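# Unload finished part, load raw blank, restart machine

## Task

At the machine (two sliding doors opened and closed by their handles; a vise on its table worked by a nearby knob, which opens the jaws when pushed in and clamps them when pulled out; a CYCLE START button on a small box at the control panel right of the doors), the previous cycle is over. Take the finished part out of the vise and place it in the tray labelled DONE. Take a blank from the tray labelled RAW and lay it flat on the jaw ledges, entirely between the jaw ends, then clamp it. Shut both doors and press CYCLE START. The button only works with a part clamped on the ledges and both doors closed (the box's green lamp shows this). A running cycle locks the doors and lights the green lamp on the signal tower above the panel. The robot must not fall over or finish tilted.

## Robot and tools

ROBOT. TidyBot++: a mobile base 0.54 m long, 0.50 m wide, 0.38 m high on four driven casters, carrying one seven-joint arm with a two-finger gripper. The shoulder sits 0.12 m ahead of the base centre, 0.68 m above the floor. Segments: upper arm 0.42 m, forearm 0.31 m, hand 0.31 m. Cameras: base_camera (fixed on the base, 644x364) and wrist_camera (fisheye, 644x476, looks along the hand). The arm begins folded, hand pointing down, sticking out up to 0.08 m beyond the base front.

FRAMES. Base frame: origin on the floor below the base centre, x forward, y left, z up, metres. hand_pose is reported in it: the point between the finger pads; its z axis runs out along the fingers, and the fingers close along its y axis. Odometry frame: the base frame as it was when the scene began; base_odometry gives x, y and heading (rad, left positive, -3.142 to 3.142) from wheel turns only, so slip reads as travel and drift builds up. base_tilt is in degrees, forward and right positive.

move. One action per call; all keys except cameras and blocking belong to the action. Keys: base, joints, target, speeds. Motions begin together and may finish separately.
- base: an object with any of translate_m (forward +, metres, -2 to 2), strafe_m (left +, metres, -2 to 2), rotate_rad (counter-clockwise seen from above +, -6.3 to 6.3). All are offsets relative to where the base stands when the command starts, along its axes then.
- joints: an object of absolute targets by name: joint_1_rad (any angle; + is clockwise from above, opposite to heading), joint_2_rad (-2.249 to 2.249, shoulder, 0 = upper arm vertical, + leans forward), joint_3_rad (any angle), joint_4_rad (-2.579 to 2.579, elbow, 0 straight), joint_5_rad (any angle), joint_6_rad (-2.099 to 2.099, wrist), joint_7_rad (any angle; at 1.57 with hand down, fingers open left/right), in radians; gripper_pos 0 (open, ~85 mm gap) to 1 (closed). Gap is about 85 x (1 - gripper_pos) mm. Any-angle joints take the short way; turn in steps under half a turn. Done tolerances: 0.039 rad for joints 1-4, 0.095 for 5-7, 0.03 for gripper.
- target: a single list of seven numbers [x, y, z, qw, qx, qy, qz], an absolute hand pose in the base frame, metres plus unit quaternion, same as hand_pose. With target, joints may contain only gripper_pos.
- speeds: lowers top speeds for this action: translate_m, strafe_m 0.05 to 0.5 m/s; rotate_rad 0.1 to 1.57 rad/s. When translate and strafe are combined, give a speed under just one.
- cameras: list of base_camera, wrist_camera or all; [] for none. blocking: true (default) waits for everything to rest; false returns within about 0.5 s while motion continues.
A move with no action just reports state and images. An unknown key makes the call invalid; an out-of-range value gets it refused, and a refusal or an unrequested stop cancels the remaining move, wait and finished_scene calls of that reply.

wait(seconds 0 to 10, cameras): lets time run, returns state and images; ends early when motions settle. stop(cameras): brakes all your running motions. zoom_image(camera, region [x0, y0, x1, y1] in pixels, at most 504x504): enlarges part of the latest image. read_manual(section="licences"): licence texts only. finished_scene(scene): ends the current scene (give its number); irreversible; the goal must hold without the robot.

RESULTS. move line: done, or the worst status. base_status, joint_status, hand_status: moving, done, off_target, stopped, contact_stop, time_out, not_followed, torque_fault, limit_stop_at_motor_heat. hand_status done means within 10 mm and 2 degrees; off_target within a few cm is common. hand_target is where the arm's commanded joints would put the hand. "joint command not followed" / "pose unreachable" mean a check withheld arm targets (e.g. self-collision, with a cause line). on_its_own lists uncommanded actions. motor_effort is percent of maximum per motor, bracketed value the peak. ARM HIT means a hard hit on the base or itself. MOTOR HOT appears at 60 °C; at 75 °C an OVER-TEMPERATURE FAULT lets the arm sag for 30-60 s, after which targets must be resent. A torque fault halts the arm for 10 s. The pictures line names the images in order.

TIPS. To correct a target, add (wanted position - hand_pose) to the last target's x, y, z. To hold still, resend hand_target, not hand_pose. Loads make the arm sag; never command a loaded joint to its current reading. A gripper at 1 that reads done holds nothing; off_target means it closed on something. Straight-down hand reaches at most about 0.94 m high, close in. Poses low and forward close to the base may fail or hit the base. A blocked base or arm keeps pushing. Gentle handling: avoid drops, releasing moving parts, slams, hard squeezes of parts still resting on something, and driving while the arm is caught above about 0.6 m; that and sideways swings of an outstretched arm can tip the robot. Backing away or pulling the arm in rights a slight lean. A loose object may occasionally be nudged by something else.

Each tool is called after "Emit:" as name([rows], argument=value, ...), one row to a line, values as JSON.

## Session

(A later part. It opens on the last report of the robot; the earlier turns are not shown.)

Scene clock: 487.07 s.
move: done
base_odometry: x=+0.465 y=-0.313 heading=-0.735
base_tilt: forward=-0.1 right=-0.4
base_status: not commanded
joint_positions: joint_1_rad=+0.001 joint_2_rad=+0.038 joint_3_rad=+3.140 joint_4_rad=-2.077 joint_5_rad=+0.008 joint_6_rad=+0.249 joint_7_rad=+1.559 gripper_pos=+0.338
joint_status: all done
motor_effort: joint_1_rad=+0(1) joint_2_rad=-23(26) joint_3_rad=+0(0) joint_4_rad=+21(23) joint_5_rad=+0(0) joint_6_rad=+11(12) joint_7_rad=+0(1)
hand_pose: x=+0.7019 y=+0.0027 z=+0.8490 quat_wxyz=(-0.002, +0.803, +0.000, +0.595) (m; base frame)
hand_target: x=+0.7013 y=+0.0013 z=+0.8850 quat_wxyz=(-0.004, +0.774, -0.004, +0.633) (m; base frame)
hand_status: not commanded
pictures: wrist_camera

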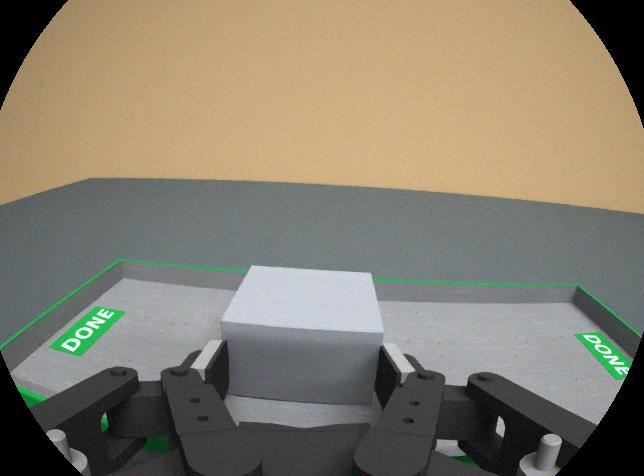

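Emit:
move(joints={"joint_2_rad":0.01,"joint_4_rad":-2.11,"joint_6_rad":0.33}, cameras=["wrist_camera"])

Emit:
move(joints={"gripper_pos":0.27}, cameras=["wrist_camera"])

Scene clock: 512.87 s.
move: done
base_odometry: x=+0.465 y=-0.313 heading=-0.735
base_tilt: forward=-0.1 right=-0.4
base_status: not commanded
joint_positions: joint_1_rad=+0.001 joint_2_rad=+0.037 joint_3_rad=+3.140 joint_4_rad=-2.092 joint_5_rad=+0.008 joint_6_rad=+0.275 joint_7_rad=+1.559 gripper_pos=+0.338
joint_status: all done
motor_effort: joint_1_rad=-1(1) joint_2_rad=-22(24) joint_3_rad=+0(0) joint_4_rad=+19(21) joint_5_rad=+0(0) joint_6_rad=+9(11) joint_7_rad=-1(1)
hand_pose: x=+0.6999 y=+0.0028 z=+0.8486 quat_wxyz=(-0.002, +0.800, +0.000, +0.600) (m; base frame)
hand_target: x=+0.6952 y=+0.0013 z=+0.8708 quat_wxyz=(-0.004, +0.780, -0.005, +0.626) (m; base frame)
hand_status: not commanded
pictures: wrist_camera

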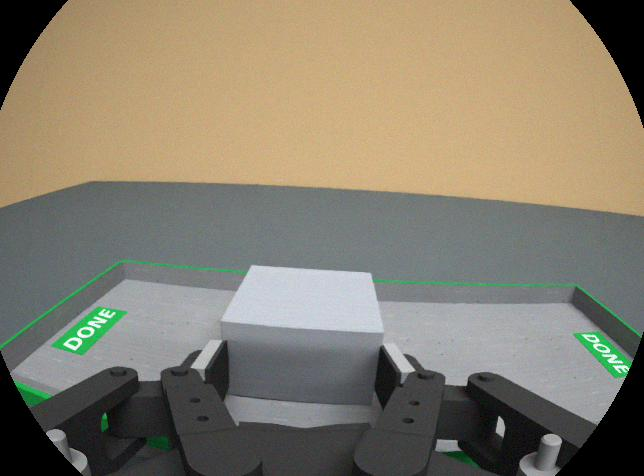

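Scene clock: 513.70 s.
move: done
base_odometry: x=+0.465 y=-0.313 heading=-0.735
base_tilt: forward=-0.1 right=-0.4
base_status: not commanded
joint_positions: joint_1_rad=+0.000 joint_2_rad=+0.037 joint_3_rad=+3.140 joint_4_rad=-2.093 joint_5_rad=+0.008 joint_6_rad=+0.275 joint_7_rad=+1.559 gripper_pos=+0.270
joint_status: all done
motor_effort: joint_1_rad=+0(1) joint_2_rad=-22(23) joint_3_rad=+1(1) joint_4_rad=+19(20) joint_5_rad=+0(0) joint_6_rad=+9(10) joint_7_rad=+0(1)
hand_pose: x=+0.6997 y=+0.0028 z=+0.8480 quat_wxyz=(-0.002, +0.800, +0.000, +0.600) (m; base frame)
hand_target: x=+0.6952 y=+0.0013 z=+0.8708 quat_wxyz=(-0.004, +0.780, -0.005, +0.626) (m; base frame)
hand_status: not commanded
pictures: wrist_camera

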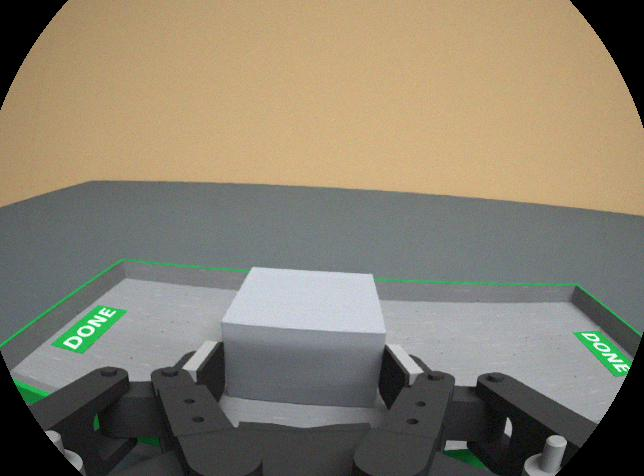

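Emit:
move(joints={"gripper_pos":0}, cameras=[])

Emit:
move(joints={"joint_2_rad":0.01,"joint_4_rad":-1.85,"joint_6_rad":0.05}, cameras=["wrist_camera"])

Emit:
move(base={"translate_m":-0.25}, joints={"joint_2_rad":0.12,"joint_4_rad":-0.95,"joint_6_rad":-1.1}, cameras=["wrist_camera"])

Emit:
move(base={"strafe_m":-0.62})

Scene clock: 527.53 s.
move: done
base_odometry: x=+0.465 y=-0.313 heading=-0.735
base_tilt: forward=-0.1 right=-0.4
base_status: not commanded
joint_positions: joint_1_rad=+0.000 joint_2_rad=+0.032 joint_3_rad=+3.140 joint_4_rad=-2.093 joint_5_rad=+0.008 joint_6_rad=+0.276 joint_7_rad=+1.559 gripper_pos=+0.000
joint_status: all done
motor_effort: joint_1_rad=+0(1) joint_2_rad=-20(22) joint_3_rad=+0(1) joint_4_rad=+18(19) joint_5_rad=+0(1) joint_6_rad=+9(9) joint_7_rad=+0(1)
hand_pose: x=+0.6990 y=+0.0028 z=+0.8513 quat_wxyz=(-0.002, +0.798, +0.000, +0.602) (m; base frame)
hand_target: x=+0.6952 y=+0.0013 z=+0.8708 quat_wxyz=(-0.004, +0.780, -0.005, +0.626) (m; base frame)
hand_status: not commanded
pictures: none
No camera images: "cameras" was empty.

Scene clock: 528.87 s.
move: done
base_odometry: x=+0.465 y=-0.313 heading=-0.735
base_tilt: forward=-0.1 right=-0.4
base_status: not commanded
joint_positions: joint_1_rad=+0.000 joint_2_rad=+0.030 joint_3_rad=+3.140 joint_4_rad=-1.866 joint_5_rad=+0.008 joint_6_rad=+0.091 joint_7_rad=+1.559 gripper_pos=+0.000
joint_status: all done
motor_effort: joint_1_rad=+0(1) joint_2_rad=-22(23) joint_3_rad=+0(0) joint_4_rad=+20(20) joint_5_rad=+0(0) joint_6_rad=+8(10) joint_7_rad=+0(1)
hand_pose: x=+0.7321 y=+0.0024 z=+0.9296 quat_wxyz=(-0.002, +0.785, -0.001, +0.619) (m; base frame)
hand_target: x=+0.7270 y=+0.0013 z=+0.9392 quat_wxyz=(-0.004, +0.786, -0.005, +0.618) (m; base frame)
hand_status: not commanded
pictures: wrist_camera

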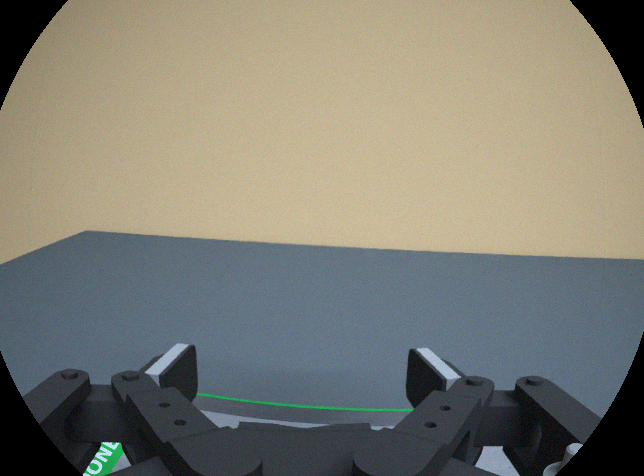

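Scene clock: 531.40 s.
move: done
base_odometry: x=+0.280 y=-0.145 heading=-0.735
base_tilt: forward=-0.1 right=-0.4
base_status: done
joint_positions: joint_1_rad=+0.001 joint_2_rad=+0.114 joint_3_rad=+3.140 joint_4_rad=-0.970 joint_5_rad=+0.008 joint_6_rad=-1.059 joint_7_rad=+1.559 gripper_pos=+0.000
joint_status: all done
motor_effort: joint_1_rad=+0(1) joint_2_rad=-23(28) joint_3_rad=+0(1) joint_4_rad=+19(23) joint_5_rad=+0(1) joint_6_rad=+7(10) joint_7_rad=+0(1)
hand_pose: x=+0.7066 y=-0.0002 z=+1.0782 quat_wxyz=(+0.001, +0.878, -0.005, +0.479) (m; base frame)
hand_target: x=+0.7022 y=+0.0013 z=+1.0749 quat_wxyz=(-0.003, +0.884, -0.005, +0.467) (m; base frame)
hand_status: not commanded
pictures: wrist_camera

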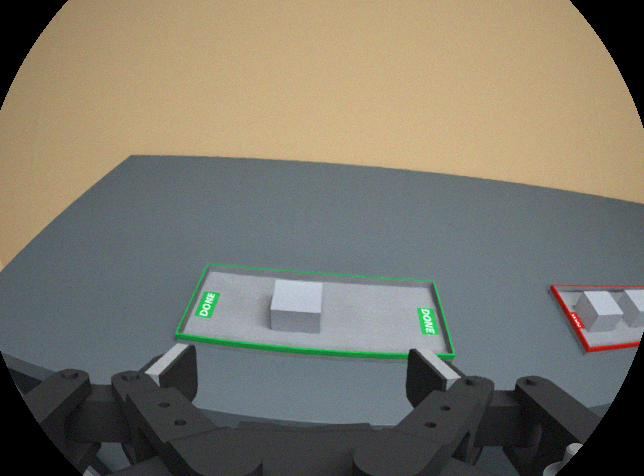

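Scene clock: 533.70 s.
move: done
base_odometry: x=-0.136 y=-0.605 heading=-0.736
base_tilt: forward=-0.1 right=-0.4
base_status: done
joint_positions: joint_1_rad=+0.006 joint_2_rad=+0.116 joint_3_rad=+3.144 joint_4_rad=-0.969 joint_5_rad=+0.008 joint_6_rad=-1.061 joint_7_rad=+1.559 gripper_pos=+0.000
joint_status: not commanded
motor_effort: joint_1_rad=-1(4) joint_2_rad=-23(25) joint_3_rad=+0(3) joint_4_rad=+18(19) joint_5_rad=+0(2) joint_6_rad=+8(8) joint_7_rad=+0(1)
hand_pose: x=+0.7067 y=-0.0052 z=+1.0775 quat_wxyz=(+0.003, +0.878, -0.008, +0.478) (m; base frame)
hand_target: x=+0.7022 y=+0.0013 z=+1.0749 quat_wxyz=(-0.003, +0.884, -0.005, +0.467) (m; base frame)
hand_status: not commanded
pictures: base_camera, wrist_camera

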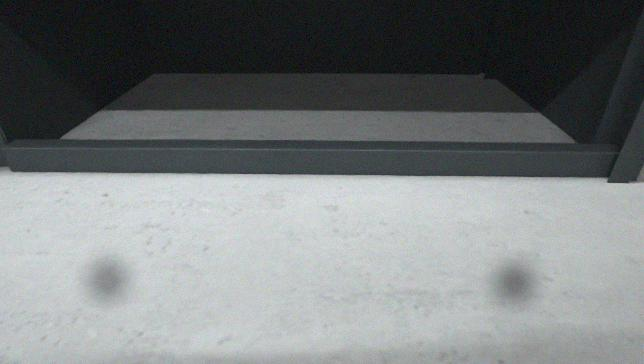

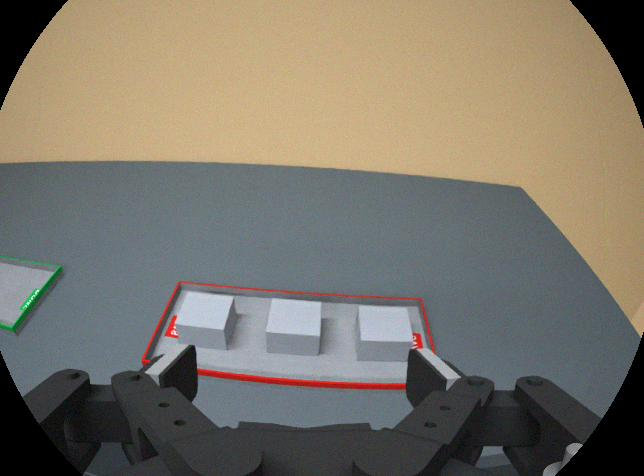

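Emit:
move(base={"translate_m":0.205}, joints={"joint_1_rad":-0.005,"joint_2_rad":0.01,"joint_4_rad":-1.85,"joint_6_rad":0.05}, cameras=["wrist_camera"])

Emit:
move(joints={"joint_2_rad":0.01,"joint_4_rad":-1.98,"joint_6_rad":0.18}, cameras=["wrist_camera"])

Scene clock: 550.33 s.
move: done
base_odometry: x=+0.016 y=-0.743 heading=-0.736
base_tilt: forward=-0.1 right=-0.4
base_status: done
joint_positions: joint_1_rad=+0.006 joint_2_rad=+0.034 joint_3_rad=+3.144 joint_4_rad=-1.831 joint_5_rad=+0.008 joint_6_rad=-0.007 joint_7_rad=+1.559 gripper_pos=+0.000
joint_status: all done
motor_effort: joint_1_rad=-1(1) joint_2_rad=-22(29) joint_3_rad=+0(1) joint_4_rad=+20(22) joint_5_rad=+0(1) joint_6_rad=+8(9) joint_7_rad=+0(1)
hand_pose: x=+0.7315 y=-0.0033 z=+0.9186 quat_wxyz=(+0.001, +0.805, -0.005, +0.593) (m; base frame)
hand_target: x=+0.7269 y=+0.0044 z=+0.9391 quat_wxyz=(-0.005, +0.786, -0.003, +0.618) (m; base frame)
hand_status: not commanded
pictures: wrist_camera

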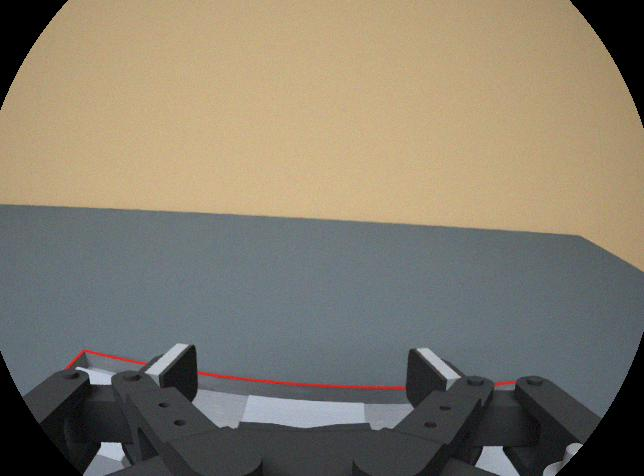

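Scene clock: 551.63 s.
move: done
base_odometry: x=+0.016 y=-0.743 heading=-0.736
base_tilt: forward=-0.1 right=-0.4
base_status: not commanded
joint_positions: joint_1_rad=+0.006 joint_2_rad=+0.032 joint_3_rad=+3.144 joint_4_rad=-1.966 joint_5_rad=+0.008 joint_6_rad=+0.123 joint_7_rad=+1.559 gripper_pos=+0.000
joint_status: all done
motor_effort: joint_1_rad=+0(1) joint_2_rad=-22(23) joint_3_rad=+0(0) joint_4_rad=+20(21) joint_5_rad=+0(1) joint_6_rad=+9(9) joint_7_rad=+0(1)
hand_pose: x=+0.7156 y=-0.0029 z=+0.8795 quat_wxyz=(+0.001, +0.806, -0.004, +0.592) (m; base frame)
hand_target: x=+0.7128 y=+0.0043 z=+0.9009 quat_wxyz=(-0.005, +0.786, -0.003, +0.618) (m; base frame)
hand_status: not commanded
pictures: wrist_camera

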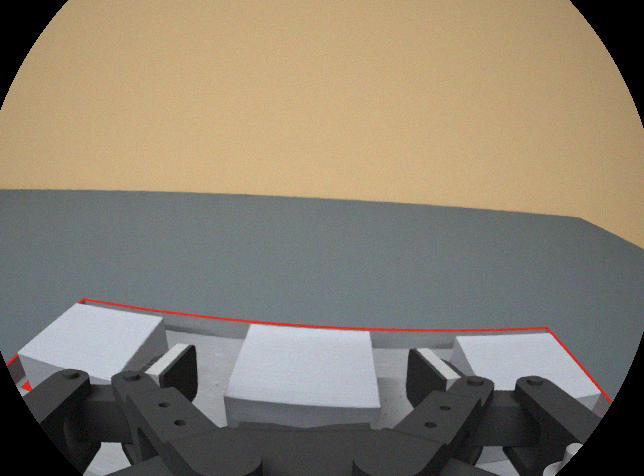

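Emit:
move(joints={"joint_2_rad":0.01,"joint_4_rad":-2.06,"joint_6_rad":0.26}, cameras=["wrist_camera"])

Scene clock: 557.33 s.
move: done
base_odometry: x=+0.016 y=-0.743 heading=-0.736
base_tilt: forward=-0.1 right=-0.4
base_status: not commanded
joint_positions: joint_1_rad=+0.006 joint_2_rad=+0.031 joint_3_rad=+3.144 joint_4_rad=-2.047 joint_5_rad=+0.008 joint_6_rad=+0.205 joint_7_rad=+1.559 gripper_pos=+0.000
joint_status: all done
motor_effort: joint_1_rad=+0(1) joint_2_rad=-21(22) joint_3_rad=+0(0) joint_4_rad=+19(20) joint_5_rad=+0(1) joint_6_rad=+8(10) joint_7_rad=-1(1)
hand_pose: x=+0.7041 y=-0.0026 z=+0.8571 quat_wxyz=(+0.000, +0.805, -0.004, +0.593) (m; base frame)
hand_target: x=+0.7016 y=+0.0043 z=+0.8783 quat_wxyz=(-0.005, +0.786, -0.003, +0.618) (m; base frame)
hand_status: not commanded
pictures: wrist_camera

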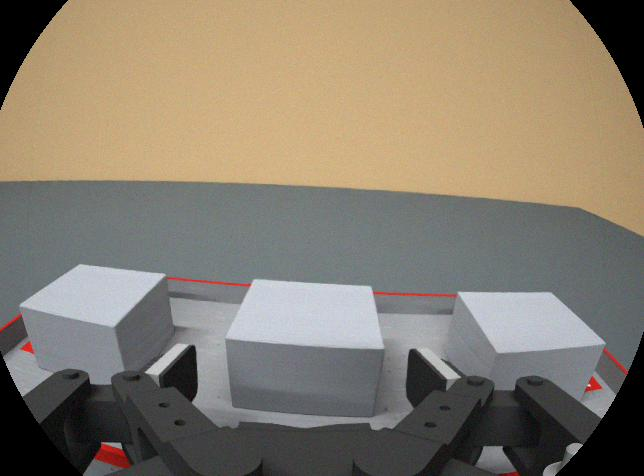

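Emit:
move(joints={"joint_2_rad":0.01,"joint_4_rad":-2.085,"joint_6_rad":0.30,"gripper_pos":0.3}, cameras=["wrist_camera"])

Emit:
move(joints={"gripper_pos":0.5}, cameras=["wrist_camera"])

Scene clock: 566.23 s.
move: done
base_odometry: x=+0.016 y=-0.743 heading=-0.736
base_tilt: forward=-0.1 right=-0.4
base_status: not commanded
joint_positions: joint_1_rad=+0.006 joint_2_rad=+0.031 joint_3_rad=+3.144 joint_4_rad=-2.070 joint_5_rad=+0.008 joint_6_rad=+0.249 joint_7_rad=+1.559 gripper_pos=+0.300
joint_status: all done
motor_effort: joint_1_rad=-1(3) joint_2_rad=-21(22) joint_3_rad=-1(2) joint_4_rad=+19(20) joint_5_rad=+1(1) joint_6_rad=+9(10) joint_7_rad=+0(1)
hand_pose: x=+0.7023 y=-0.0026 z=+0.8573 quat_wxyz=(+0.000, +0.799, -0.004, +0.601) (m; base frame)
hand_target: x=+0.6988 y=+0.0043 z=+0.8760 quat_wxyz=(-0.005, +0.782, -0.003, +0.624) (m; base frame)
hand_status: not commanded
pictures: wrist_camera

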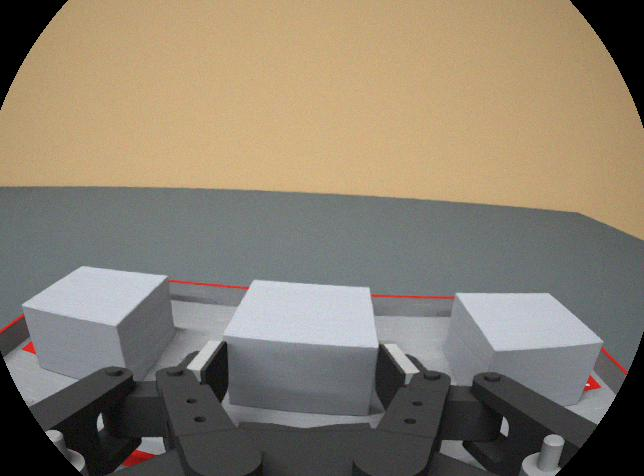

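Scene clock: 566.87 s.
move: done
base_odometry: x=+0.016 y=-0.743 heading=-0.736
base_tilt: forward=-0.1 right=-0.4
base_status: not commanded
joint_positions: joint_1_rad=+0.006 joint_2_rad=+0.029 joint_3_rad=+3.144 joint_4_rad=-2.070 joint_5_rad=+0.008 joint_6_rad=+0.249 joint_7_rad=+1.559 gripper_pos=+0.500
joint_status: all done
motor_effort: joint_1_rad=-2(3) joint_2_rad=-20(21) joint_3_rad=-2(2) joint_4_rad=+19(19) joint_5_rad=+1(1) joint_6_rad=+8(9) joint_7_rad=+0(0)
hand_pose: x=+0.7021 y=-0.0026 z=+0.8581 quat_wxyz=(+0.000, +0.799, -0.004, +0.602) (m; base frame)
hand_target: x=+0.6988 y=+0.0043 z=+0.8760 quat_wxyz=(-0.005, +0.782, -0.003, +0.624) (m; base frame)
hand_status: not commanded
pictures: wrist_camera

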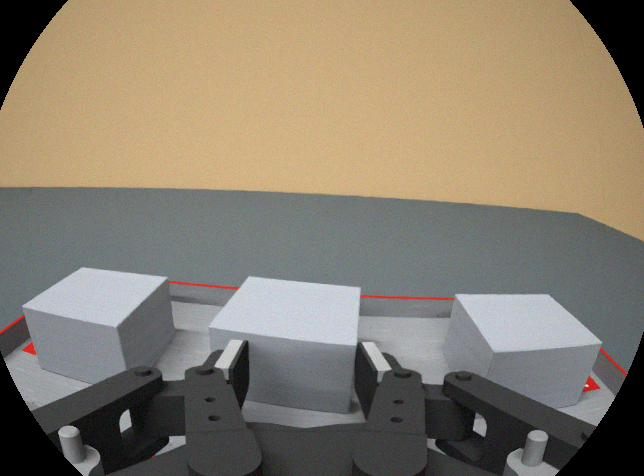

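Emit:
move(joints={"gripper_pos":0}, cameras=[])

Emit:
move(base={"translate_m":0.02}, speeds={"translate_m":0.05}, joints={"joint_2_rad":0.01,"joint_4_rad":-2.105,"joint_6_rad":0.30}, cameras=["wrist_camera"])

Scene clock: 575.03 s.
move: done
base_odometry: x=+0.016 y=-0.743 heading=-0.736
base_tilt: forward=-0.1 right=-0.4
base_status: not commanded
joint_positions: joint_1_rad=+0.002 joint_2_rad=+0.029 joint_3_rad=+3.144 joint_4_rad=-2.070 joint_5_rad=+0.008 joint_6_rad=+0.249 joint_7_rad=+1.559 gripper_pos=+0.000
joint_status: all done
motor_effort: joint_1_rad=+0(2) joint_2_rad=-20(22) joint_3_rad=+0(1) joint_4_rad=+19(19) joint_5_rad=+0(1) joint_6_rad=+8(9) joint_7_rad=+0(1)
hand_pose: x=+0.7021 y=-0.0005 z=+0.8581 quat_wxyz=(-0.001, +0.799, -0.003, +0.602) (m; base frame)
hand_target: x=+0.6988 y=+0.0043 z=+0.8760 quat_wxyz=(-0.005, +0.782, -0.003, +0.624) (m; base frame)
hand_status: not commanded
pictures: none
No camera images: "cameras" was empty.

Scene clock: 575.87 s.
move: done
base_odometry: x=+0.031 y=-0.757 heading=-0.736
base_tilt: forward=-0.1 right=-0.4
base_status: done
joint_positions: joint_1_rad=+0.002 joint_2_rad=+0.025 joint_3_rad=+3.144 joint_4_rad=-2.089 joint_5_rad=+0.008 joint_6_rad=+0.250 joint_7_rad=+1.559 gripper_pos=+0.000
joint_status: all done
motor_effort: joint_1_rad=+0(1) joint_2_rad=-20(24) joint_3_rad=+0(1) joint_4_rad=+18(20) joint_5_rad=+0(1) joint_6_rad=+8(10) joint_7_rad=+0(1)
hand_pose: x=+0.6965 y=-0.0005 z=+0.8498 quat_wxyz=(-0.001, +0.803, -0.003, +0.596) (m; base frame)
hand_target: x=+0.6942 y=+0.0042 z=+0.8646 quat_wxyz=(-0.005, +0.788, -0.003, +0.616) (m; base frame)
hand_status: not commanded
pictures: wrist_camera

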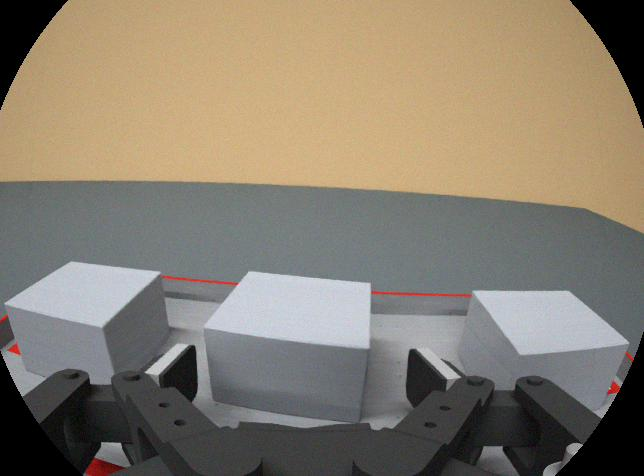

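Emit:
move(base={"translate_m":0.012,"strafe_m":0.006}, speeds={"translate_m":0.05}, cameras=[])

Emit:
move(joints={"gripper_pos":0.3}, cameras=["wrist_camera"])

Emit:
move(joints={"gripper_pos":0.42}, cameras=["wrist_camera"])

Scene clock: 583.60 s.
move: done
base_odometry: x=+0.044 y=-0.760 heading=-0.736
base_tilt: forward=-0.1 right=-0.4
base_status: done
joint_positions: joint_1_rad=+0.002 joint_2_rad=+0.024 joint_3_rad=+3.144 joint_4_rad=-2.090 joint_5_rad=+0.008 joint_6_rad=+0.250 joint_7_rad=+1.559 gripper_pos=+0.000
joint_status: not commanded
motor_effort: joint_1_rad=+0(1) joint_2_rad=-20(22) joint_3_rad=+0(1) joint_4_rad=+19(19) joint_5_rad=+0(0) joint_6_rad=+7(9) joint_7_rad=+0(1)
hand_pose: x=+0.6963 y=-0.0002 z=+0.8504 quat_wxyz=(-0.001, +0.803, -0.002, +0.597) (m; base frame)
hand_target: x=+0.6942 y=+0.0042 z=+0.8646 quat_wxyz=(-0.005, +0.788, -0.003, +0.616) (m; base frame)
hand_status: not commanded
pictures: none
No camera images: "cameras" was empty.

Scene clock: 584.30 s.
move: done
base_odometry: x=+0.044 y=-0.760 heading=-0.736
base_tilt: forward=-0.1 right=-0.4
base_status: not commanded
joint_positions: joint_1_rad=+0.001 joint_2_rad=+0.023 joint_3_rad=+3.144 joint_4_rad=-2.090 joint_5_rad=+0.008 joint_6_rad=+0.250 joint_7_rad=+1.559 gripper_pos=+0.278
joint_status: all done
motor_effort: joint_1_rad=+0(1) joint_2_rad=-20(21) joint_3_rad=+1(1) joint_4_rad=+19(20) joint_5_rad=+0(1) joint_6_rad=+9(9) joint_7_rad=+0(0)
hand_pose: x=+0.6962 y=-0.0002 z=+0.8508 quat_wxyz=(-0.001, +0.802, -0.002, +0.597) (m; base frame)
hand_target: x=+0.6942 y=+0.0042 z=+0.8646 quat_wxyz=(-0.005, +0.788, -0.003, +0.616) (m; base frame)
hand_status: not commanded
pictures: wrist_camera

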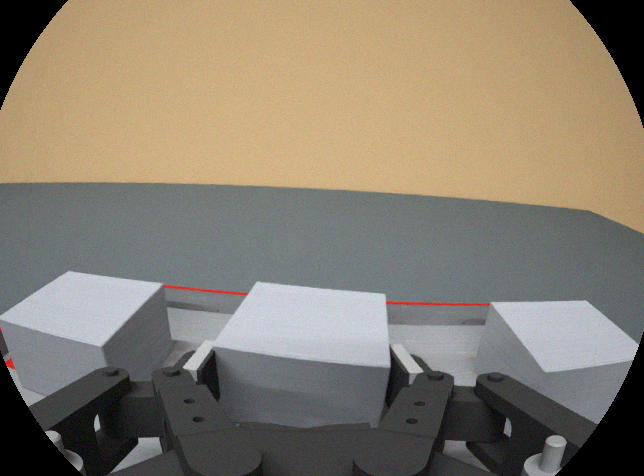

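Scene clock: 584.83 s.
move: off_target
base_odometry: x=+0.044 y=-0.760 heading=-0.736
base_tilt: forward=-0.1 right=-0.4
base_status: not commanded
joint_positions: joint_1_rad=+0.001 joint_2_rad=+0.023 joint_3_rad=+3.144 joint_4_rad=-2.090 joint_5_rad=+0.008 joint_6_rad=+0.250 joint_7_rad=+1.559 gripper_pos=+0.283
joint_status: gripper_pos off_target (ended at +0.283, target +0.420)
motor_effort: joint_1_rad=+0(0) joint_2_rad=-20(20) joint_3_rad=+0(1) joint_4_rad=+19(19) joint_5_rad=+0(0) joint_6_rad=+8(9) joint_7_rad=+0(0)
hand_pose: x=+0.6962 y=-0.0002 z=+0.8508 quat_wxyz=(-0.001, +0.802, -0.002, +0.597) (m; base frame)
hand_target: x=+0.6942 y=+0.0042 z=+0.8646 quat_wxyz=(-0.005, +0.788, -0.003, +0.616) (m; base frame)
hand_status: not commanded
pictures: wrist_camera

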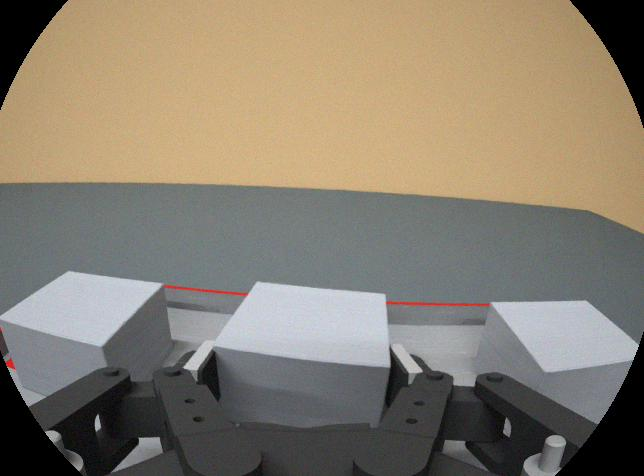

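Emit:
move(joints={"gripper_pos":0.0}, cameras=[])

Emit:
move(base={"rotate_rad":-0.09,"strafe_m":0.061}, speeds={"strafe_m":0.08,"rotate_rad":0.12}, cameras=["wrist_camera"])

Scene clock: 597.80 s.
move: done
base_odometry: x=+0.044 y=-0.760 heading=-0.736
base_tilt: forward=-0.1 right=-0.4
base_status: not commanded
joint_positions: joint_1_rad=+0.001 joint_2_rad=+0.023 joint_3_rad=+3.144 joint_4_rad=-2.090 joint_5_rad=+0.008 joint_6_rad=+0.250 joint_7_rad=+1.559 gripper_pos=+0.000
joint_status: all done
motor_effort: joint_1_rad=+0(1) joint_2_rad=-19(23) joint_3_rad=+0(1) joint_4_rad=+19(20) joint_5_rad=+0(0) joint_6_rad=+8(9) joint_7_rad=+0(1)
hand_pose: x=+0.6962 y=-0.0002 z=+0.8505 quat_wxyz=(-0.001, +0.802, -0.002, +0.597) (m; base frame)
hand_target: x=+0.6942 y=+0.0042 z=+0.8646 quat_wxyz=(-0.005, +0.788, -0.003, +0.616) (m; base frame)
hand_status: not commanded
pictures: none
No camera images: "cameras" was empty.

Scene clock: 599.03 s.
move: done
base_odometry: x=+0.085 y=-0.715 heading=-0.827
base_tilt: forward=-0.1 right=-0.4
base_status: done
joint_positions: joint_1_rad=+0.000 joint_2_rad=+0.023 joint_3_rad=+3.144 joint_4_rad=-2.090 joint_5_rad=+0.008 joint_6_rad=+0.250 joint_7_rad=+1.559 gripper_pos=+0.000
joint_status: not commanded
motor_effort: joint_1_rad=+0(2) joint_2_rad=-20(22) joint_3_rad=+0(2) joint_4_rad=+19(19) joint_5_rad=+0(1) joint_6_rad=+9(9) joint_7_rad=+0(1)
hand_pose: x=+0.6962 y=+0.0004 z=+0.8505 quat_wxyz=(-0.001, +0.802, -0.002, +0.597) (m; base frame)
hand_target: x=+0.6942 y=+0.0042 z=+0.8646 quat_wxyz=(-0.005, +0.788, -0.003, +0.616) (m; base frame)
hand_status: not commanded
pictures: wrist_camera

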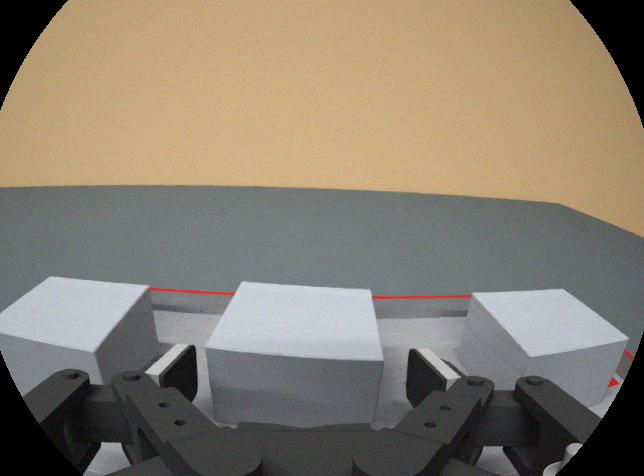

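Emit:
move(base={"strafe_m":0.004}, joints={"gripper_pos":0.3}, cameras=[])

Emit:
move(joints={"gripper_pos":0.5}, cameras=["wrist_camera"])

Scene clock: 605.27 s.
move: done
base_odometry: x=+0.088 y=-0.712 heading=-0.827
base_tilt: forward=-0.1 right=-0.4
base_status: done
joint_positions: joint_1_rad=+0.000 joint_2_rad=+0.023 joint_3_rad=+3.144 joint_4_rad=-2.090 joint_5_rad=+0.008 joint_6_rad=+0.251 joint_7_rad=+1.559 gripper_pos=+0.285
joint_status: all done
motor_effort: joint_1_rad=-1(3) joint_2_rad=-19(21) joint_3_rad=+0(3) joint_4_rad=+19(19) joint_5_rad=+0(1) joint_6_rad=+9(10) joint_7_rad=+0(1)
hand_pose: x=+0.6961 y=+0.0010 z=+0.8508 quat_wxyz=(-0.001, +0.802, -0.002, +0.597) (m; base frame)
hand_target: x=+0.6942 y=+0.0042 z=+0.8646 quat_wxyz=(-0.005, +0.788, -0.003, +0.616) (m; base frame)
hand_status: not commanded
pictures: none
No camera images: "cameras" was empty.

Scene clock: 605.90 s.
move: off_target
base_odometry: x=+0.088 y=-0.712 heading=-0.827
base_tilt: forward=-0.1 right=-0.4
base_status: not commanded
joint_positions: joint_1_rad=+0.000 joint_2_rad=+0.023 joint_3_rad=+3.144 joint_4_rad=-2.090 joint_5_rad=+0.008 joint_6_rad=+0.251 joint_7_rad=+1.559 gripper_pos=+0.298
joint_status: gripper_pos off_target (ended at +0.298, target +0.500)
motor_effort: joint_1_rad=+0(1) joint_2_rad=-19(20) joint_3_rad=+0(0) joint_4_rad=+19(19) joint_5_rad=+0(0) joint_6_rad=+9(9) joint_7_rad=+0(0)
hand_pose: x=+0.6960 y=+0.0010 z=+0.8509 quat_wxyz=(-0.001, +0.802, -0.002, +0.597) (m; base frame)
hand_target: x=+0.6942 y=+0.0042 z=+0.8646 quat_wxyz=(-0.005, +0.788, -0.003, +0.616) (m; base frame)
hand_status: not commanded
pictures: wrist_camera

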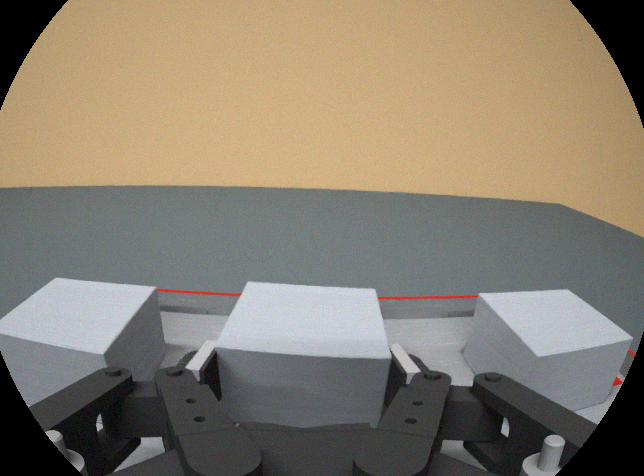

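Emit:
move(joints={"joint_2_rad":0.005,"joint_4_rad":-2.0,"joint_6_rad":0.18,"gripper_pos":0.8}, cameras=["wrist_camera"])

Emit:
move(joints={"joint_2_rad":0.0,"joint_4_rad":-1.7,"joint_6_rad":-0.12}, cameras=["wrist_camera"])

Scene clock: 613.73 s.
move: off_target
base_odometry: x=+0.088 y=-0.712 heading=-0.827
base_tilt: forward=-0.1 right=-0.4
base_status: not commanded
joint_positions: joint_1_rad=+0.000 joint_2_rad=+0.027 joint_3_rad=+3.144 joint_4_rad=-2.041 joint_5_rad=+0.008 joint_6_rad=+0.176 joint_7_rad=+1.559 gripper_pos=+0.298
joint_status: joint_4_rad off_target (ended at -2.041, target -2.000); gripper_pos off_target (ended at +0.298, target +0.800); the others done
motor_effort: joint_1_rad=+0(1) joint_2_rad=-25(27) joint_3_rad=+0(1) joint_4_rad=+23(24) joint_5_rad=+0(0) joint_6_rad=+12(12) joint_7_rad=-1(1)
hand_pose: x=+0.7020 y=+0.0008 z=+0.8540 quat_wxyz=(-0.001, +0.811, -0.002, +0.585) (m; base frame)
hand_target: x=+0.7076 y=+0.0043 z=+0.8921 quat_wxyz=(-0.005, +0.791, -0.003, +0.612) (m; base frame)
hand_status: not commanded
pictures: wrist_camera

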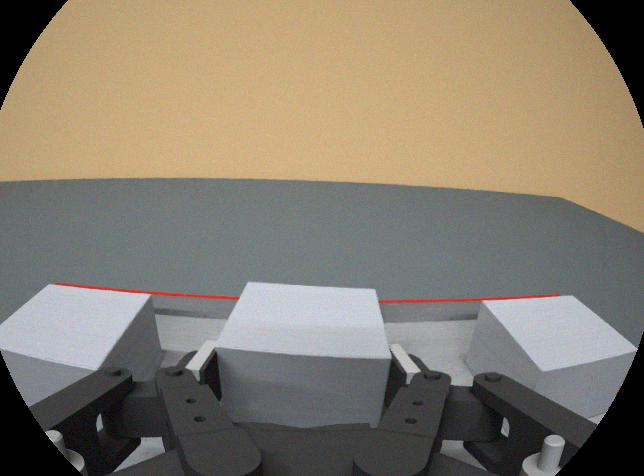

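Scene clock: 615.40 s.
move: off_target
base_odometry: x=+0.088 y=-0.712 heading=-0.827
base_tilt: forward=-0.1 right=-0.4
base_status: not commanded
joint_positions: joint_1_rad=+0.000 joint_2_rad=+0.027 joint_3_rad=+3.144 joint_4_rad=-1.741 joint_5_rad=+0.008 joint_6_rad=-0.111 joint_7_rad=+1.559 gripper_pos=+0.298
joint_status: joint_4_rad off_target (ended at -1.741, target -1.700); the others done
motor_effort: joint_1_rad=+0(1) joint_2_rad=-28(29) joint_3_rad=+0(0) joint_4_rad=+25(26) joint_5_rad=+1(1) joint_6_rad=+12(14) joint_7_rad=+0(1)
hand_pose: x=+0.7354 y=+0.0001 z=+0.9464 quat_wxyz=(+0.000, +0.807, -0.002, +0.590) (m; base frame)
hand_target: x=+0.7324 y=+0.0044 z=+0.9853 quat_wxyz=(-0.005, +0.789, -0.003, +0.614) (m; base frame)
hand_status: not commanded
pictures: wrist_camera

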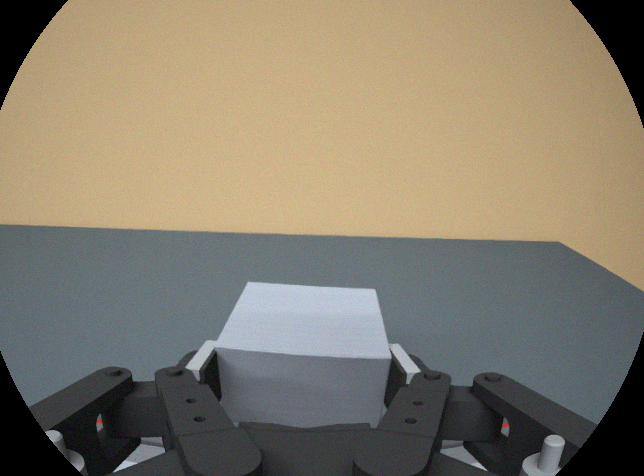

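Emit:
move(base={"translate_m":-0.45}, joints={"joint_1_rad":0.0,"joint_2_rad":-0.2,"joint_4_rad":-1.9,"joint_6_rad":-0.2}, cameras=[])

Emit:
move(base={"rotate_rad":-3.049}, joints={"joint_2_rad":0.01,"joint_4_rad":-1.34,"joint_6_rad":-0.47}, cameras=["wrist_camera"])

Scene clock: 631.00 s.
move: done
base_odometry: x=-0.217 y=-0.381 heading=-0.828
base_tilt: forward=-0.2 right=-0.4
base_status: done
joint_positions: joint_1_rad=+0.000 joint_2_rad=-0.176 joint_3_rad=+3.144 joint_4_rad=-1.909 joint_5_rad=+0.008 joint_6_rad=-0.196 joint_7_rad=+1.559 gripper_pos=+0.298
joint_status: all done
motor_effort: joint_1_rad=-1(1) joint_2_rad=-18(32) joint_3_rad=+0(1) joint_4_rad=+25(26) joint_5_rad=+1(1) joint_6_rad=+12(13) joint_7_rad=+0(1)
hand_pose: x=+0.6472 y=-0.0001 z=+0.9359 quat_wxyz=(+0.000, +0.822, -0.003, +0.570) (m; base frame)
hand_target: x=+0.6417 y=+0.0014 z=+0.9530 quat_wxyz=(-0.003, +0.813, -0.005, +0.582) (m; base frame)
hand_status: not commanded
pictures: none
No camera images: "cameras" was empty.

Scene clock: 634.43 s.
move: off_target
base_odometry: x=-0.217 y=-0.381 heading=+2.407
base_tilt: forward=-0.1 right=-0.4
base_status: done
joint_positions: joint_1_rad=+0.004 joint_2_rad=+0.057 joint_3_rad=+3.146 joint_4_rad=-1.385 joint_5_rad=+0.008 joint_6_rad=-0.462 joint_7_rad=+1.559 gripper_pos=+0.298
joint_status: joint_2_rad off_target (ended at +0.057, target +0.010); joint_4_rad off_target (ended at -1.385, target -1.340); the others done
motor_effort: joint_1_rad=+0(4) joint_2_rad=-29(34) joint_3_rad=+0(4) joint_4_rad=+26(27) joint_5_rad=+1(1) joint_6_rad=+11(13) joint_7_rad=+0(1)
hand_pose: x=+0.7491 y=-0.0051 z=+1.0405 quat_wxyz=(+0.003, +0.814, -0.006, +0.580) (m; base frame)
hand_target: x=+0.7316 y=+0.0014 z=+1.0946 quat_wxyz=(-0.004, +0.789, -0.005, +0.614) (m; base frame)
hand_status: not commanded
pictures: wrist_camera

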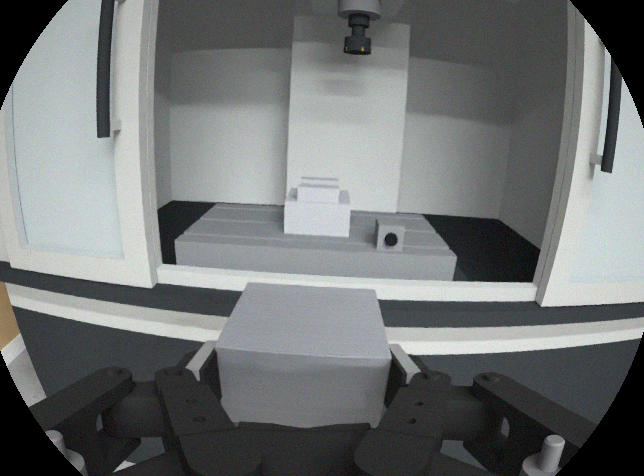

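Emit:
move(base={"translate_m":0.091,"strafe_m":-0.045}, joints={"joint_1_rad":-0.005}, cameras=["wrist_camera"])

Scene clock: 645.80 s.
move: done
base_odometry: x=-0.254 y=-0.286 heading=+2.406
base_tilt: forward=-0.1 right=-0.4
base_status: done
joint_positions: joint_1_rad=-0.001 joint_2_rad=+0.054 joint_3_rad=+3.146 joint_4_rad=-1.382 joint_5_rad=+0.008 joint_6_rad=-0.465 joint_7_rad=+1.559 gripper_pos=+0.298
joint_status: all done
motor_effort: joint_1_rad=+0(3) joint_2_rad=-28(33) joint_3_rad=+0(2) joint_4_rad=+26(27) joint_5_rad=+0(1) joint_6_rad=+12(13) joint_7_rad=+0(1)
hand_pose: x=+0.7476 y=-0.0020 z=+1.0431 quat_wxyz=(+0.001, +0.814, -0.004, +0.581) (m; base frame)
hand_target: x=+0.7316 y=+0.0044 z=+1.0946 quat_wxyz=(-0.005, +0.789, -0.003, +0.614) (m; base frame)
hand_status: not commanded
pictures: wrist_camera

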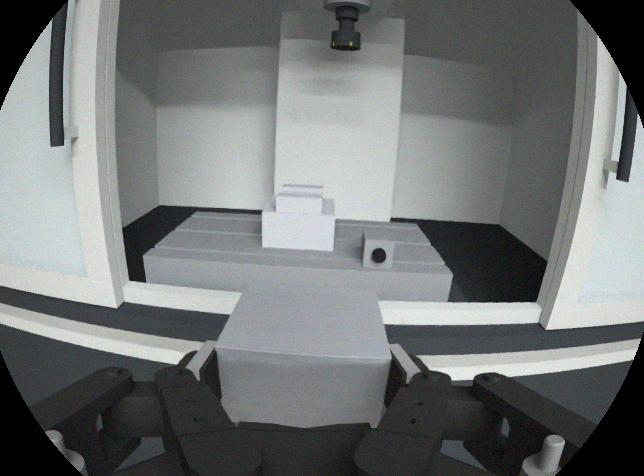

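Emit:
move(base={"translate_m":0.6,"strafe_m":0.01}, cameras=["wrist_camera"])

Scene clock: 655.93 s.
move: done
base_odometry: x=-0.706 y=+0.109 heading=+2.406
base_tilt: forward=-0.1 right=-0.4
base_status: done
joint_positions: joint_1_rad=-0.001 joint_2_rad=+0.055 joint_3_rad=+3.146 joint_4_rad=-1.379 joint_5_rad=+0.008 joint_6_rad=-0.470 joint_7_rad=+1.559 gripper_pos=+0.298
joint_status: not commanded
motor_effort: joint_1_rad=+0(1) joint_2_rad=-28(34) joint_3_rad=+0(1) joint_4_rad=+25(27) joint_5_rad=+1(1) joint_6_rad=+12(13) joint_7_rad=+0(1)
hand_pose: x=+0.7477 y=-0.0020 z=+1.0430 quat_wxyz=(+0.001, +0.815, -0.004, +0.580) (m; base frame)
hand_target: x=+0.7316 y=+0.0044 z=+1.0946 quat_wxyz=(-0.005, +0.789, -0.003, +0.614) (m; base frame)
hand_status: not commanded
pictures: wrist_camera

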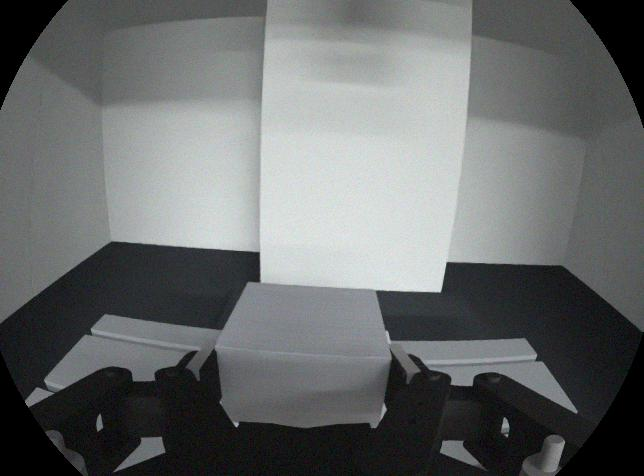

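Emit:
move(base={"translate_m":0.105,"strafe_m":-0.004}, speeds={"translate_m":0.1}, cameras=["wrist_camera"])

Emit:
move(joints={"joint_2_rad":0.0,"joint_4_rad":-1.43,"joint_6_rad":-0.36}, cameras=["wrist_camera"])

Scene clock: 668.67 s.
move: done
base_odometry: x=-0.781 y=+0.183 heading=+2.406
base_tilt: forward=-0.1 right=-0.4
base_status: done
joint_positions: joint_1_rad=-0.001 joint_2_rad=+0.051 joint_3_rad=+3.146 joint_4_rad=-1.378 joint_5_rad=+0.008 joint_6_rad=-0.471 joint_7_rad=+1.559 gripper_pos=+0.298
joint_status: not commanded
motor_effort: joint_1_rad=+0(1) joint_2_rad=-30(32) joint_3_rad=+0(1) joint_4_rad=+25(26) joint_5_rad=+1(1) joint_6_rad=+11(13) joint_7_rad=+0(1)
hand_pose: x=+0.7461 y=-0.0020 z=+1.0457 quat_wxyz=(+0.001, +0.814, -0.004, +0.582) (m; base frame)
hand_target: x=+0.7316 y=+0.0044 z=+1.0946 quat_wxyz=(-0.005, +0.789, -0.003, +0.614) (m; base frame)
hand_status: not commanded
pictures: wrist_camera

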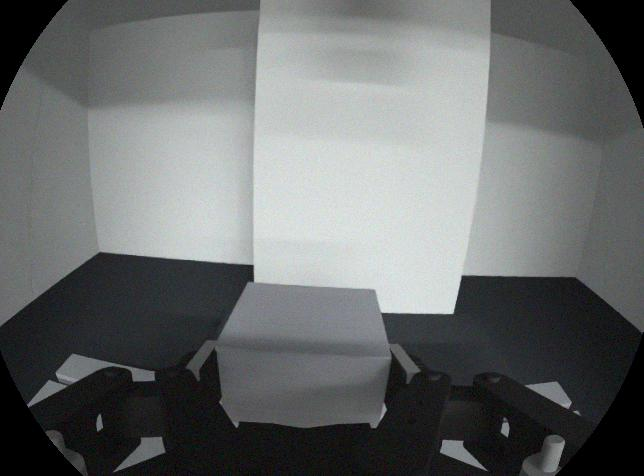

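Scene clock: 669.53 s.
move: off_target
base_odometry: x=-0.781 y=+0.183 heading=+2.406
base_tilt: forward=-0.1 right=-0.4
base_status: not commanded
joint_positions: joint_1_rad=-0.001 joint_2_rad=+0.046 joint_3_rad=+3.146 joint_4_rad=-1.444 joint_5_rad=+0.008 joint_6_rad=-0.431 joint_7_rad=+1.559 gripper_pos=+0.298
joint_status: joint_2_rad off_target (ended at +0.046, target +0.000); the others done
motor_effort: joint_1_rad=+0(1) joint_2_rad=-29(30) joint_3_rad=+0(0) joint_4_rad=+25(27) joint_5_rad=+1(1) joint_6_rad=+12(13) joint_7_rad=+0(1)
hand_pose: x=+0.7442 y=-0.0019 z=+1.0205 quat_wxyz=(+0.001, +0.820, -0.004, +0.573) (m; base frame)
hand_target: x=+0.7341 y=+0.0044 z=+1.0790 quat_wxyz=(-0.005, +0.780, -0.003, +0.626) (m; base frame)
hand_status: not commanded
pictures: wrist_camera

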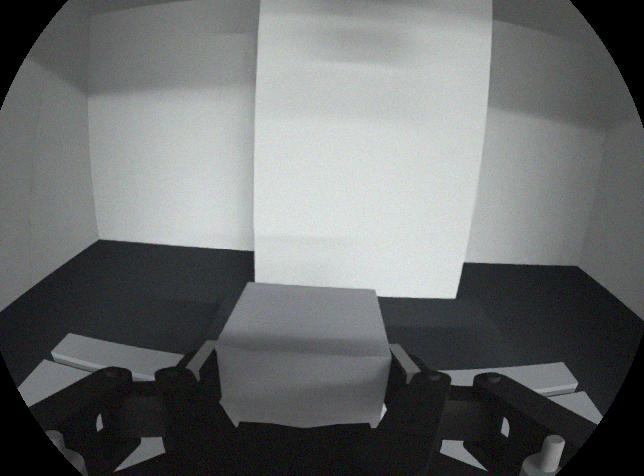

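Emit:
move(joints={"joint_2_rad":0.0,"joint_4_rad":-1.54,"joint_6_rad":-0.23}, cameras=["wrist_camera"])

Emit:
move(joints={"joint_2_rad":0.0,"joint_4_rad":-1.60,"joint_6_rad":-0.165}, cameras=["wrist_camera"])

Scene clock: 678.40 s.
move: off_target
base_odometry: x=-0.781 y=+0.183 heading=+2.406
base_tilt: forward=-0.1 right=-0.4
base_status: not commanded
joint_positions: joint_1_rad=-0.001 joint_2_rad=+0.045 joint_3_rad=+3.146 joint_4_rad=-1.553 joint_5_rad=+0.008 joint_6_rad=-0.316 joint_7_rad=+1.559 gripper_pos=+0.298
joint_status: joint_2_rad off_target (ended at +0.045, target +0.000); the others done
motor_effort: joint_1_rad=+0(1) joint_2_rad=-29(31) joint_3_rad=+0(0) joint_4_rad=+26(27) joint_5_rad=+1(1) joint_6_rad=+12(13) joint_7_rad=+0(1)
hand_pose: x=+0.7455 y=-0.0017 z=+0.9892 quat_wxyz=(+0.001, +0.817, -0.004, +0.576) (m; base frame)
hand_target: x=+0.7383 y=+0.0044 z=+1.0507 quat_wxyz=(-0.005, +0.774, -0.003, +0.633) (m; base frame)
hand_status: not commanded
pictures: wrist_camera

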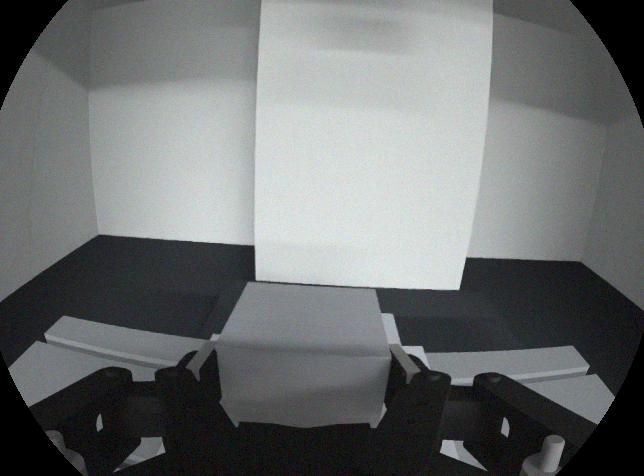

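Scene clock: 679.17 s.
move: off_target
base_odometry: x=-0.781 y=+0.183 heading=+2.406
base_tilt: forward=-0.1 right=-0.4
base_status: not commanded
joint_positions: joint_1_rad=-0.001 joint_2_rad=+0.043 joint_3_rad=+3.146 joint_4_rad=-1.601 joint_5_rad=+0.008 joint_6_rad=-0.242 joint_7_rad=+1.559 gripper_pos=+0.298
joint_status: joint_2_rad off_target (ended at +0.043, target +0.000); the others done
motor_effort: joint_1_rad=-1(1) joint_2_rad=-27(29) joint_3_rad=+0(0) joint_4_rad=+25(26) joint_5_rad=+0(1) joint_6_rad=+12(12) joint_7_rad=+0(1)
hand_pose: x=+0.7466 y=-0.0015 z=+0.9825 quat_wxyz=(+0.001, +0.809, -0.004, +0.587) (m; base frame)
hand_target: x=+0.7387 y=+0.0044 z=+1.0333 quat_wxyz=(-0.005, +0.772, -0.003, +0.635) (m; base frame)
hand_status: not commanded
pictures: wrist_camera

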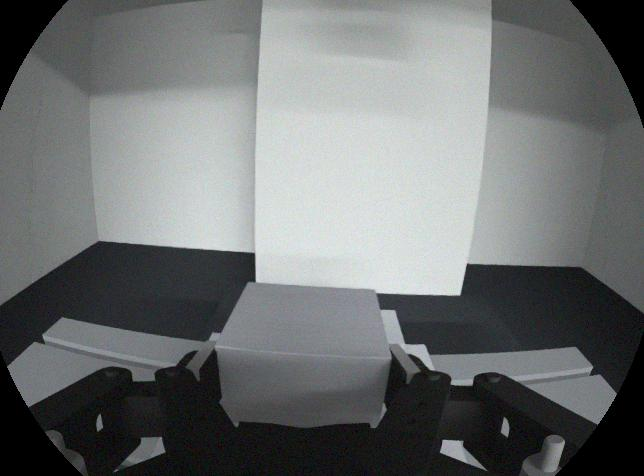

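Emit:
move(joints={"joint_2_rad":0.0,"joint_4_rad":-1.65,"joint_6_rad":-0.11}, cameras=["wrist_camera"])

Emit:
move(joints={"joint_2_rad":0.0,"joint_4_rad":-1.69,"joint_6_rad":-0.08}, cameras=["wrist_camera"])

Scene clock: 687.20 s.
move: done
base_odometry: x=-0.781 y=+0.183 heading=+2.406
base_tilt: forward=-0.1 right=-0.4
base_status: not commanded
joint_positions: joint_1_rad=-0.001 joint_2_rad=+0.036 joint_3_rad=+3.146 joint_4_rad=-1.642 joint_5_rad=+0.008 joint_6_rad=-0.175 joint_7_rad=+1.559 gripper_pos=+0.298
joint_status: all done
motor_effort: joint_1_rad=-2(2) joint_2_rad=-25(27) joint_3_rad=-1(2) joint_4_rad=+23(24) joint_5_rad=+0(0) joint_6_rad=+10(12) joint_7_rad=+0(0)
hand_pose: x=+0.7457 y=-0.0013 z=+0.9822 quat_wxyz=(+0.001, +0.799, -0.003, +0.601) (m; base frame)
hand_target: x=+0.7381 y=+0.0044 z=+1.0192 quat_wxyz=(-0.005, +0.771, -0.003, +0.637) (m; base frame)
hand_status: not commanded
pictures: wrist_camera

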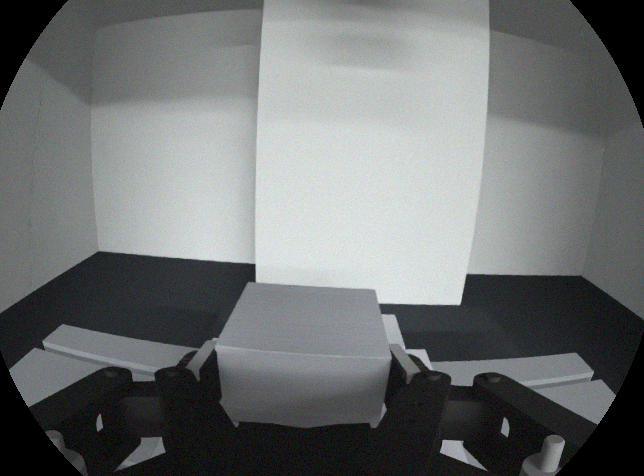

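Scene clock: 687.90 s.
move: done
base_odometry: x=-0.781 y=+0.183 heading=+2.406
base_tilt: forward=-0.1 right=-0.4
base_status: not commanded
joint_positions: joint_1_rad=-0.001 joint_2_rad=+0.031 joint_3_rad=+3.146 joint_4_rad=-1.670 joint_5_rad=+0.008 joint_6_rad=-0.129 joint_7_rad=+1.559 gripper_pos=+0.298
joint_status: all done
motor_effort: joint_1_rad=-1(3) joint_2_rad=-25(26) joint_3_rad=-1(2) joint_4_rad=+21(23) joint_5_rad=+0(1) joint_6_rad=+9(10) joint_7_rad=-1(1)
hand_pose: x=+0.7446 y=-0.0012 z=+0.9820 quat_wxyz=(+0.000, +0.792, -0.003, +0.610) (m; base frame)
hand_target: x=+0.7363 y=+0.0044 z=+1.0036 quat_wxyz=(-0.005, +0.774, -0.003, +0.633) (m; base frame)
hand_status: not commanded
pictures: wrist_camera

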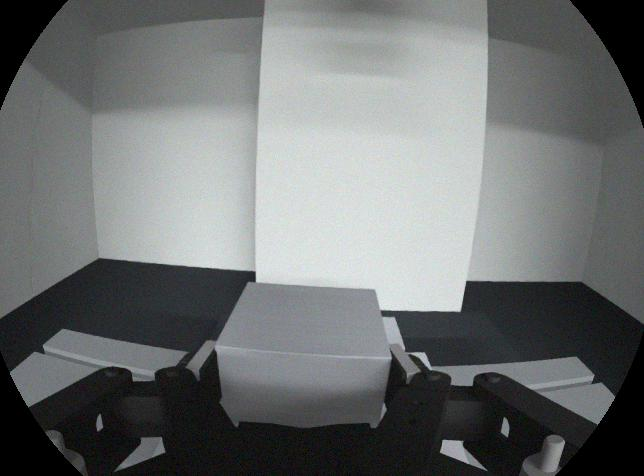

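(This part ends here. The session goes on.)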